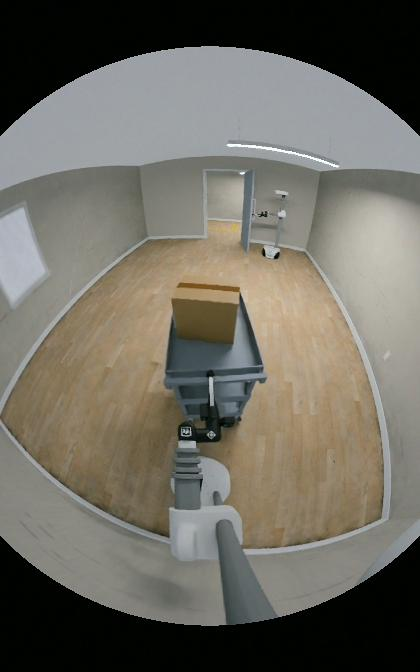

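Request:
{"name": "move", "arguments": {
  "blocking": false,
  "r2": {"base": {"translate_m": 0.12, "strafe_m": -0.015}, "pace": "slow", "contact_limits": {"translate_m": 0.4}},
  "cameras": []
}}

Request:
{"name": "wait", "arguments": {
  "seconds": 3,
  "cameras": []
}}

Scene clock: 1387.60 s.
move: r2 moving
r1: as last shown
r1.base_tilt: forward=-1.6 right=+1.2
r1.lidar_m: 0.45 0.52 4.26 3.16 2.16 1.29 1.13 1.13 1.09 0.94 0.94 0.67
r1.servo_current: wrist_yaw_rad=98(104) wrist_pitch_rad=39(46) wrist_roll_rad=46(46) gripper_m=65(72)
r1.contact_limits: translate_m 0.45
r1.wrist_depth_mm: - - 252 239 234 228 221 / - - 251 239 236 228 221 / - - 252 240 236 229 223 / - - 254 174 237 230 223 / - - 254 167 237 229 224 / - - 183 171 236 230 225 / - 156 254 166 152 229 226
r2.base_odometry: x=+0.599 y=+0.643 heading=-2.653
r2.turned_by_wheels: +0.000
r2.turned_by_imu: +0.001
r2.base_tilt: forward=-0.7 right=+0.1
r2.lidar_m: 0.44 3.44 2.88 1.28 0.71 0.56 0.58 0.68 1.07 1.86 2.12 0.48
r2.base_status: translate_m moving; strafe_m moving
r2.joint_positions: lift_m=+0.687 arm_m=+0.060 wrist_yaw_rad=-0.001 wrist_pitch_rad=+0.007 wrist_roll_rad=+1.569 gripper_m=-0.029
r2.joint_status: not commanded
r2.measured_speeds: translate_m=+0.049 strafe_m=-0.007 rotate_rad=+0.002 lift_m=+0.000 arm_m=+0.000 wrist_yaw_rad=-0.001 wrist_pitch_rad=+0.000 wrist_roll_rad=+0.000
r2.motor_effort: lift_m=+21(21) arm_m=+4(5) wheel_0=+11(12) wheel_1=+6(7) wheel_2=-16(16)
r2.servo_current: wrist_yaw_rad=39(59) wrist_pitch_rad=52(52) wrist_roll_rad=46(52) gripper_m=91(91)
r2.contact_limits: translate_m 0.4
r2.hand_pose: x=+0.5192 y=-0.0877 z=+0.8629 quat_wxyz=(+0.708, +0.707, +0.002, -0.003) (m; r2's base frame)
r2.wrist_depth_mm: - - - 170 231 1661 1138 / - - - 170 230 788 - / - 469 430 170 231 842 - / - 445 439 229 229 831 - / - 455 455 169 230 831 - / - - 186 169 179 - - / - - 480 - 229 1618 -
pictures: none
No camera images: "cameras" was empty.

Scene clock: 1389.60 s.
earlier move: r2 done
r1.base_odometry: x=-1.719 y=-1.381 heading=+1.628
r1.turned_by_wheels: +0.000
r1.turned_by_imu: +0.000
r1.base_tilt: forward=-1.6 right=+1.2
r1.lidar_m: 0.46 0.53 4.25 3.04 2.15 1.29 1.12 1.14 1.05 0.93 0.94 0.67
r1.base_status: not commanded
r1.joint_positions: lift_m=+0.780 arm_m=+0.060 wrist_yaw_rad=+0.516 wrist_pitch_rad=+0.002 wrist_roll_rad=+0.000 gripper_m=-0.029
r1.joint_status: not commanded
r1.measured_speeds: all 0
r1.motor_effort: lift_m=+24(24) arm_m=-5(5) wheel_0=+14(14) wheel_1=-3(3) wheel_2=+16(16)
r1.servo_current: wrist_yaw_rad=98(111) wrist_pitch_rad=46(46) wrist_roll_rad=65(65) gripper_m=65(72)
r1.contact_limits: translate_m 0.45
r1.hand_pose: x=+0.5250 y=+0.0663 z=+0.9572 quat_wxyz=(+0.967, +0.000, +0.001, +0.255) (m; r1's base frame)
r1.wrist_depth_mm: - - 251 238 235 227 221 / - - 252 240 236 227 222 / - - 253 239 236 229 223 / - - 255 174 236 229 224 / - - 254 167 239 229 224 / - - 182 171 236 230 225 / - 156 254 166 153 229 226
r2.base_odometry: x=+0.498 y=+0.604 heading=-2.653
r2.turned_by_wheels: +0.000
r2.turned_by_imu: +0.000
r2.base_tilt: forward=-0.7 right=+0.1
r2.lidar_m: 0.44 3.43 2.86 1.52 0.84 0.68 0.69 0.79 1.33 1.87 2.13 0.49
r2.base_status: done
r2.joint_positions: lift_m=+0.687 arm_m=+0.060 wrist_yaw_rad=-0.001 wrist_pitch_rad=+0.007 wrist_roll_rad=+1.569 gripper_m=-0.029
r2.joint_status: not commanded
r2.measured_speeds: all 0
r2.motor_effort: lift_m=+21(22) arm_m=+4(5) wheel_0=+5(12) wheel_1=+5(8) wheel_2=-8(17)
r2.servo_current: wrist_yaw_rad=52(59) wrist_pitch_rad=46(59) wrist_roll_rad=39(59) gripper_m=85(91)
r2.contact_limits: translate_m 0.4
r2.hand_pose: x=+0.5191 y=-0.0877 z=+0.8629 quat_wxyz=(+0.708, +0.707, +0.002, -0.003) (m; r2's base frame)
r2.wrist_depth_mm: - - - 181 242 1618 1205 / - - - 180 240 1708 - / - - - 177 237 820 - / - 445 442 234 235 842 - / - 459 452 173 233 820 - / - 462 185 170 179 - - / - - 473 - 228 544 -
wait: 2.00 of 3 s (r2 has come to rest)
pictures: none
No camera images: "cameras" was empty.

Request:
{"name": "move", "arguments": {
  "blocking": false,
  "r2": {"base": {"translate_m": 0.13, "strafe_m": 0.02}, "pace": "slow", "contact_limits": {"translate_m": 0.4}},
  "cameras": []
}}

Request:
{"name": "wait", "arguments": {
  "seconds": 3,
  "cameras": []
}}

Scene clock: 1394.97 s.
move: r2 moving
r1: as last shown
r1.base_tilt: forward=-1.5 right=+1.2
r1.lidar_m: 0.45 0.52 4.25 3.05 2.17 1.28 1.13 1.12 1.07 0.92 0.94 0.64
r1.motor_effort: lift_m=+24(24) arm_m=-5(5) wheel_0=+13(14) wheel_1=-3(3) wheel_2=+16(16)
r1.servo_current: wrist_yaw_rad=85(124) wrist_pitch_rad=46(46) wrist_roll_rad=52(59) gripper_m=52(72)
r1.contact_limits: translate_m 0.45
r1.wrist_depth_mm: - - 251 237 235 228 221 / - - 251 239 236 228 223 / - - 253 240 236 229 224 / - - 254 174 236 229 224 / - - 254 167 237 229 224 / - - 183 172 236 229 224 / - 157 254 166 152 229 225
r2.base_odometry: x=+0.488 y=+0.597 heading=-2.653
r2.turned_by_wheels: +0.000
r2.turned_by_imu: +0.000
r2.base_tilt: forward=-0.7 right=+0.1
r2.lidar_m: 0.42 3.41 2.88 1.54 0.86 0.70 0.70 0.80 1.35 1.87 2.15 0.46
r2.base_status: translate_m moving; strafe_m moving
r2.joint_positions: lift_m=+0.687 arm_m=+0.060 wrist_yaw_rad=-0.001 wrist_pitch_rad=+0.007 wrist_roll_rad=+1.569 gripper_m=-0.029
r2.joint_status: not commanded
r2.measured_speeds: translate_m=+0.048 strafe_m=+0.008 rotate_rad=-0.002 lift_m=+0.000 arm_m=+0.000 wrist_yaw_rad=+0.000 wrist_pitch_rad=+0.000 wrist_roll_rad=+0.000
r2.motor_effort: lift_m=+21(22) arm_m=+4(5) wheel_0=+5(7) wheel_1=+7(10) wheel_2=-13(14)
r2.servo_current: wrist_yaw_rad=46(59) wrist_pitch_rad=46(59) wrist_roll_rad=52(59) gripper_m=78(91)
r2.contact_limits: translate_m 0.4
r2.hand_pose: x=+0.5191 y=-0.0877 z=+0.8629 quat_wxyz=(+0.708, +0.707, +0.002, -0.003) (m; r2's base frame)
r2.wrist_depth_mm: - - - 243 244 1661 1182 / - - - 180 241 1661 - / - - - 177 237 798 - / - 445 442 234 235 831 - / - 452 452 173 232 831 - / - 462 186 170 179 - - / - - 469 - 227 549 -
pictures: none
No camera images: "cameras" was empty.

Scene clock: 1397.07 s.
earlier move: r2 done
r1.base_odometry: x=-1.719 y=-1.381 heading=+1.628
r1.turned_by_wheels: +0.000
r1.turned_by_imu: +0.000
r1.base_tilt: forward=-1.6 right=+1.2
r1.lidar_m: 0.45 0.50 4.27 2.96 2.19 1.29 1.12 1.12 1.07 0.93 0.91 0.66
r1.base_status: not commanded
r1.joint_positions: lift_m=+0.780 arm_m=+0.060 wrist_yaw_rad=+0.516 wrist_pitch_rad=+0.002 wrist_roll_rad=+0.000 gripper_m=-0.029
r1.joint_status: not commanded
r1.measured_speeds: all 0
r1.motor_effort: lift_m=+24(24) arm_m=-5(5) wheel_0=+14(14) wheel_1=-2(3) wheel_2=+16(16)
r1.servo_current: wrist_yaw_rad=98(124) wrist_pitch_rad=39(52) wrist_roll_rad=52(65) gripper_m=65(72)
r1.contact_limits: translate_m 0.45
r1.hand_pose: x=+0.5250 y=+0.0663 z=+0.9572 quat_wxyz=(+0.967, +0.000, +0.001, +0.255) (m; r1's base frame)
r1.wrist_depth_mm: - - 252 239 234 228 222 / - - 252 239 235 229 222 / - - 252 240 236 229 224 / - - 254 174 236 229 224 / - - 254 167 238 229 224 / - - 182 172 236 231 225 / - 157 254 166 152 229 225
r2.base_odometry: x=+0.393 y=+0.526 heading=-2.653
r2.turned_by_wheels: +0.000
r2.turned_by_imu: +0.000
r2.base_tilt: forward=-0.7 right=+0.1
r2.lidar_m: 0.42 3.34 2.83 1.78 0.99 0.81 0.80 0.90 1.54 1.92 2.19 0.49
r2.base_status: done
r2.joint_positions: lift_m=+0.687 arm_m=+0.060 wrist_yaw_rad=-0.005 wrist_pitch_rad=+0.007 wrist_roll_rad=+1.569 gripper_m=-0.029
r2.joint_status: not commanded
r2.measured_speeds: all 0
r2.motor_effort: lift_m=+21(22) arm_m=+4(5) wheel_0=+1(9) wheel_1=+5(10) wheel_2=-9(15)
r2.servo_current: wrist_yaw_rad=46(65) wrist_pitch_rad=46(59) wrist_roll_rad=39(59) gripper_m=78(98)
r2.contact_limits: translate_m 0.4
r2.hand_pose: x=+0.5188 y=-0.0887 z=+0.8629 quat_wxyz=(+0.708, +0.707, +0.001, -0.004) (m; r2's base frame)
r2.wrist_depth_mm: - - - 246 248 1661 1229 / - - - 183 244 1708 - / - - - 179 241 809 - / - 445 445 235 236 842 - / - 455 449 174 233 831 - / - 462 185 170 179 - - / - 469 469 - 226 - -
wait: 2.10 of 3 s (r2 has come to rest)
pictures: none
No camera images: "cameras" was empty.

Request:
{"name": "move", "arguments": {
  "blocking": false,
  "r2": {"base": {"translate_m": 0.13, "strafe_m": 0.06}, "pace": "slow", "contact_limits": {"translate_m": 0.4}},
  "cameras": []
}}

Request:
{"name": "wait", "arguments": {
  "seconds": 3,
  "cameras": []
}}

Scene clock: 1402.50 s.
move: r2 moving
r1: as last shown
r1.base_tilt: forward=-1.5 right=+1.2
r1.lidar_m: 0.45 0.52 4.24 2.93 2.18 1.29 1.13 1.14 1.07 0.93 0.92 0.68
r1.motor_effort: lift_m=+24(24) arm_m=-5(5) wheel_0=+13(14) wheel_1=-3(3) wheel_2=+16(16)
r1.servo_current: wrist_yaw_rad=98(104) wrist_pitch_rad=39(46) wrist_roll_rad=52(59) gripper_m=65(72)
r1.contact_limits: translate_m 0.45
r1.wrist_depth_mm: - - 250 238 235 228 222 / - - 252 238 235 227 223 / - - 252 240 236 229 223 / - - 254 174 236 229 224 / - - 254 168 238 229 224 / - - 183 172 236 230 224 / - 157 255 167 153 229 226
r2.base_odometry: x=+0.384 y=+0.515 heading=-2.653
r2.turned_by_wheels: +0.000
r2.turned_by_imu: +0.000
r2.base_tilt: forward=-0.7 right=+0.1
r2.lidar_m: 0.43 3.36 2.82 1.81 0.99 0.80 0.82 0.92 1.57 1.93 2.21 0.50
r2.base_status: translate_m moving; strafe_m moving
r2.joint_positions: lift_m=+0.687 arm_m=+0.060 wrist_yaw_rad=-0.005 wrist_pitch_rad=+0.007 wrist_roll_rad=+1.569 gripper_m=-0.029
r2.joint_status: not commanded
r2.measured_speeds: translate_m=+0.048 strafe_m=+0.022 rotate_rad=+0.000 lift_m=+0.000 arm_m=+0.000 wrist_yaw_rad=-0.006 wrist_pitch_rad=+0.000 wrist_roll_rad=+0.000
r2.motor_effort: lift_m=+21(22) arm_m=+5(5) wheel_0=+2(4) wheel_1=+7(8) wheel_2=-15(15)
r2.servo_current: wrist_yaw_rad=52(59) wrist_pitch_rad=46(59) wrist_roll_rad=52(59) gripper_m=85(91)
r2.contact_limits: translate_m 0.4
r2.hand_pose: x=+0.5188 y=-0.0890 z=+0.8629 quat_wxyz=(+0.708, +0.707, +0.001, -0.004) (m; r2's base frame)
r2.wrist_depth_mm: - - - 186 250 1618 1138 / - - - 183 244 1661 - / - - - 179 241 798 - / - 442 442 234 236 842 - / - 452 452 174 232 820 - / - 459 185 170 178 - - / - 466 462 - 226 - -
pictures: none
No camera images: "cameras" was empty.

Scene clock: 1404.63 s.
earlier move: r2 done
r1.base_odometry: x=-1.719 y=-1.381 heading=+1.628
r1.turned_by_wheels: +0.000
r1.turned_by_imu: +0.000
r1.base_tilt: forward=-1.6 right=+1.2
r1.lidar_m: 0.43 0.51 4.27 2.85 2.16 1.28 1.12 1.14 1.08 0.94 0.95 0.65
r1.base_status: not commanded
r1.joint_positions: lift_m=+0.780 arm_m=+0.060 wrist_yaw_rad=+0.516 wrist_pitch_rad=+0.002 wrist_roll_rad=+0.000 gripper_m=-0.029
r1.joint_status: not commanded
r1.measured_speeds: all 0
r1.motor_effort: lift_m=+24(24) arm_m=-5(5) wheel_0=+13(14) wheel_1=-3(3) wheel_2=+16(16)
r1.servo_current: wrist_yaw_rad=91(117) wrist_pitch_rad=46(46) wrist_roll_rad=59(65) gripper_m=65(72)
r1.contact_limits: translate_m 0.45
r1.hand_pose: x=+0.5250 y=+0.0663 z=+0.9572 quat_wxyz=(+0.967, +0.000, +0.001, +0.255) (m; r1's base frame)
r1.wrist_depth_mm: - - 251 238 235 228 221 / - - 252 239 236 227 224 / - - 252 240 236 229 223 / - - 254 174 236 229 224 / - - 255 167 238 229 226 / - - 183 171 236 230 225 / - 157 254 166 152 228 225
r2.base_odometry: x=+0.306 y=+0.412 heading=-2.653
r2.turned_by_wheels: +0.000
r2.turned_by_imu: +0.000
r2.base_tilt: forward=-0.6 right=+0.1
r2.lidar_m: 0.43 3.24 2.74 1.99 1.08 0.90 0.93 1.03 1.78 2.00 2.30 0.48
r2.base_status: done
r2.joint_positions: lift_m=+0.687 arm_m=+0.060 wrist_yaw_rad=-0.006 wrist_pitch_rad=+0.007 wrist_roll_rad=+1.569 gripper_m=-0.029
r2.joint_status: not commanded
r2.measured_speeds: all 0
r2.motor_effort: lift_m=+21(22) arm_m=+4(5) wheel_0=+1(5) wheel_1=+4(8) wheel_2=-8(17)
r2.servo_current: wrist_yaw_rad=52(65) wrist_pitch_rad=46(59) wrist_roll_rad=52(59) gripper_m=91(91)
r2.contact_limits: translate_m 0.4
r2.hand_pose: x=+0.5188 y=-0.0890 z=+0.8629 quat_wxyz=(+0.708, +0.707, +0.001, -0.004) (m; r2's base frame)
r2.wrist_depth_mm: - - - 178 239 1618 1160 / - - - 176 238 1618 - / - - 436 175 235 809 - / - 449 442 233 234 842 - / - 462 455 172 232 831 - / - 469 185 171 178 - - / - - 477 - 229 1576 -
wait: 2.13 of 3 s (r2 has come to rest)
pictures: none
No camera images: "cameras" was empty.


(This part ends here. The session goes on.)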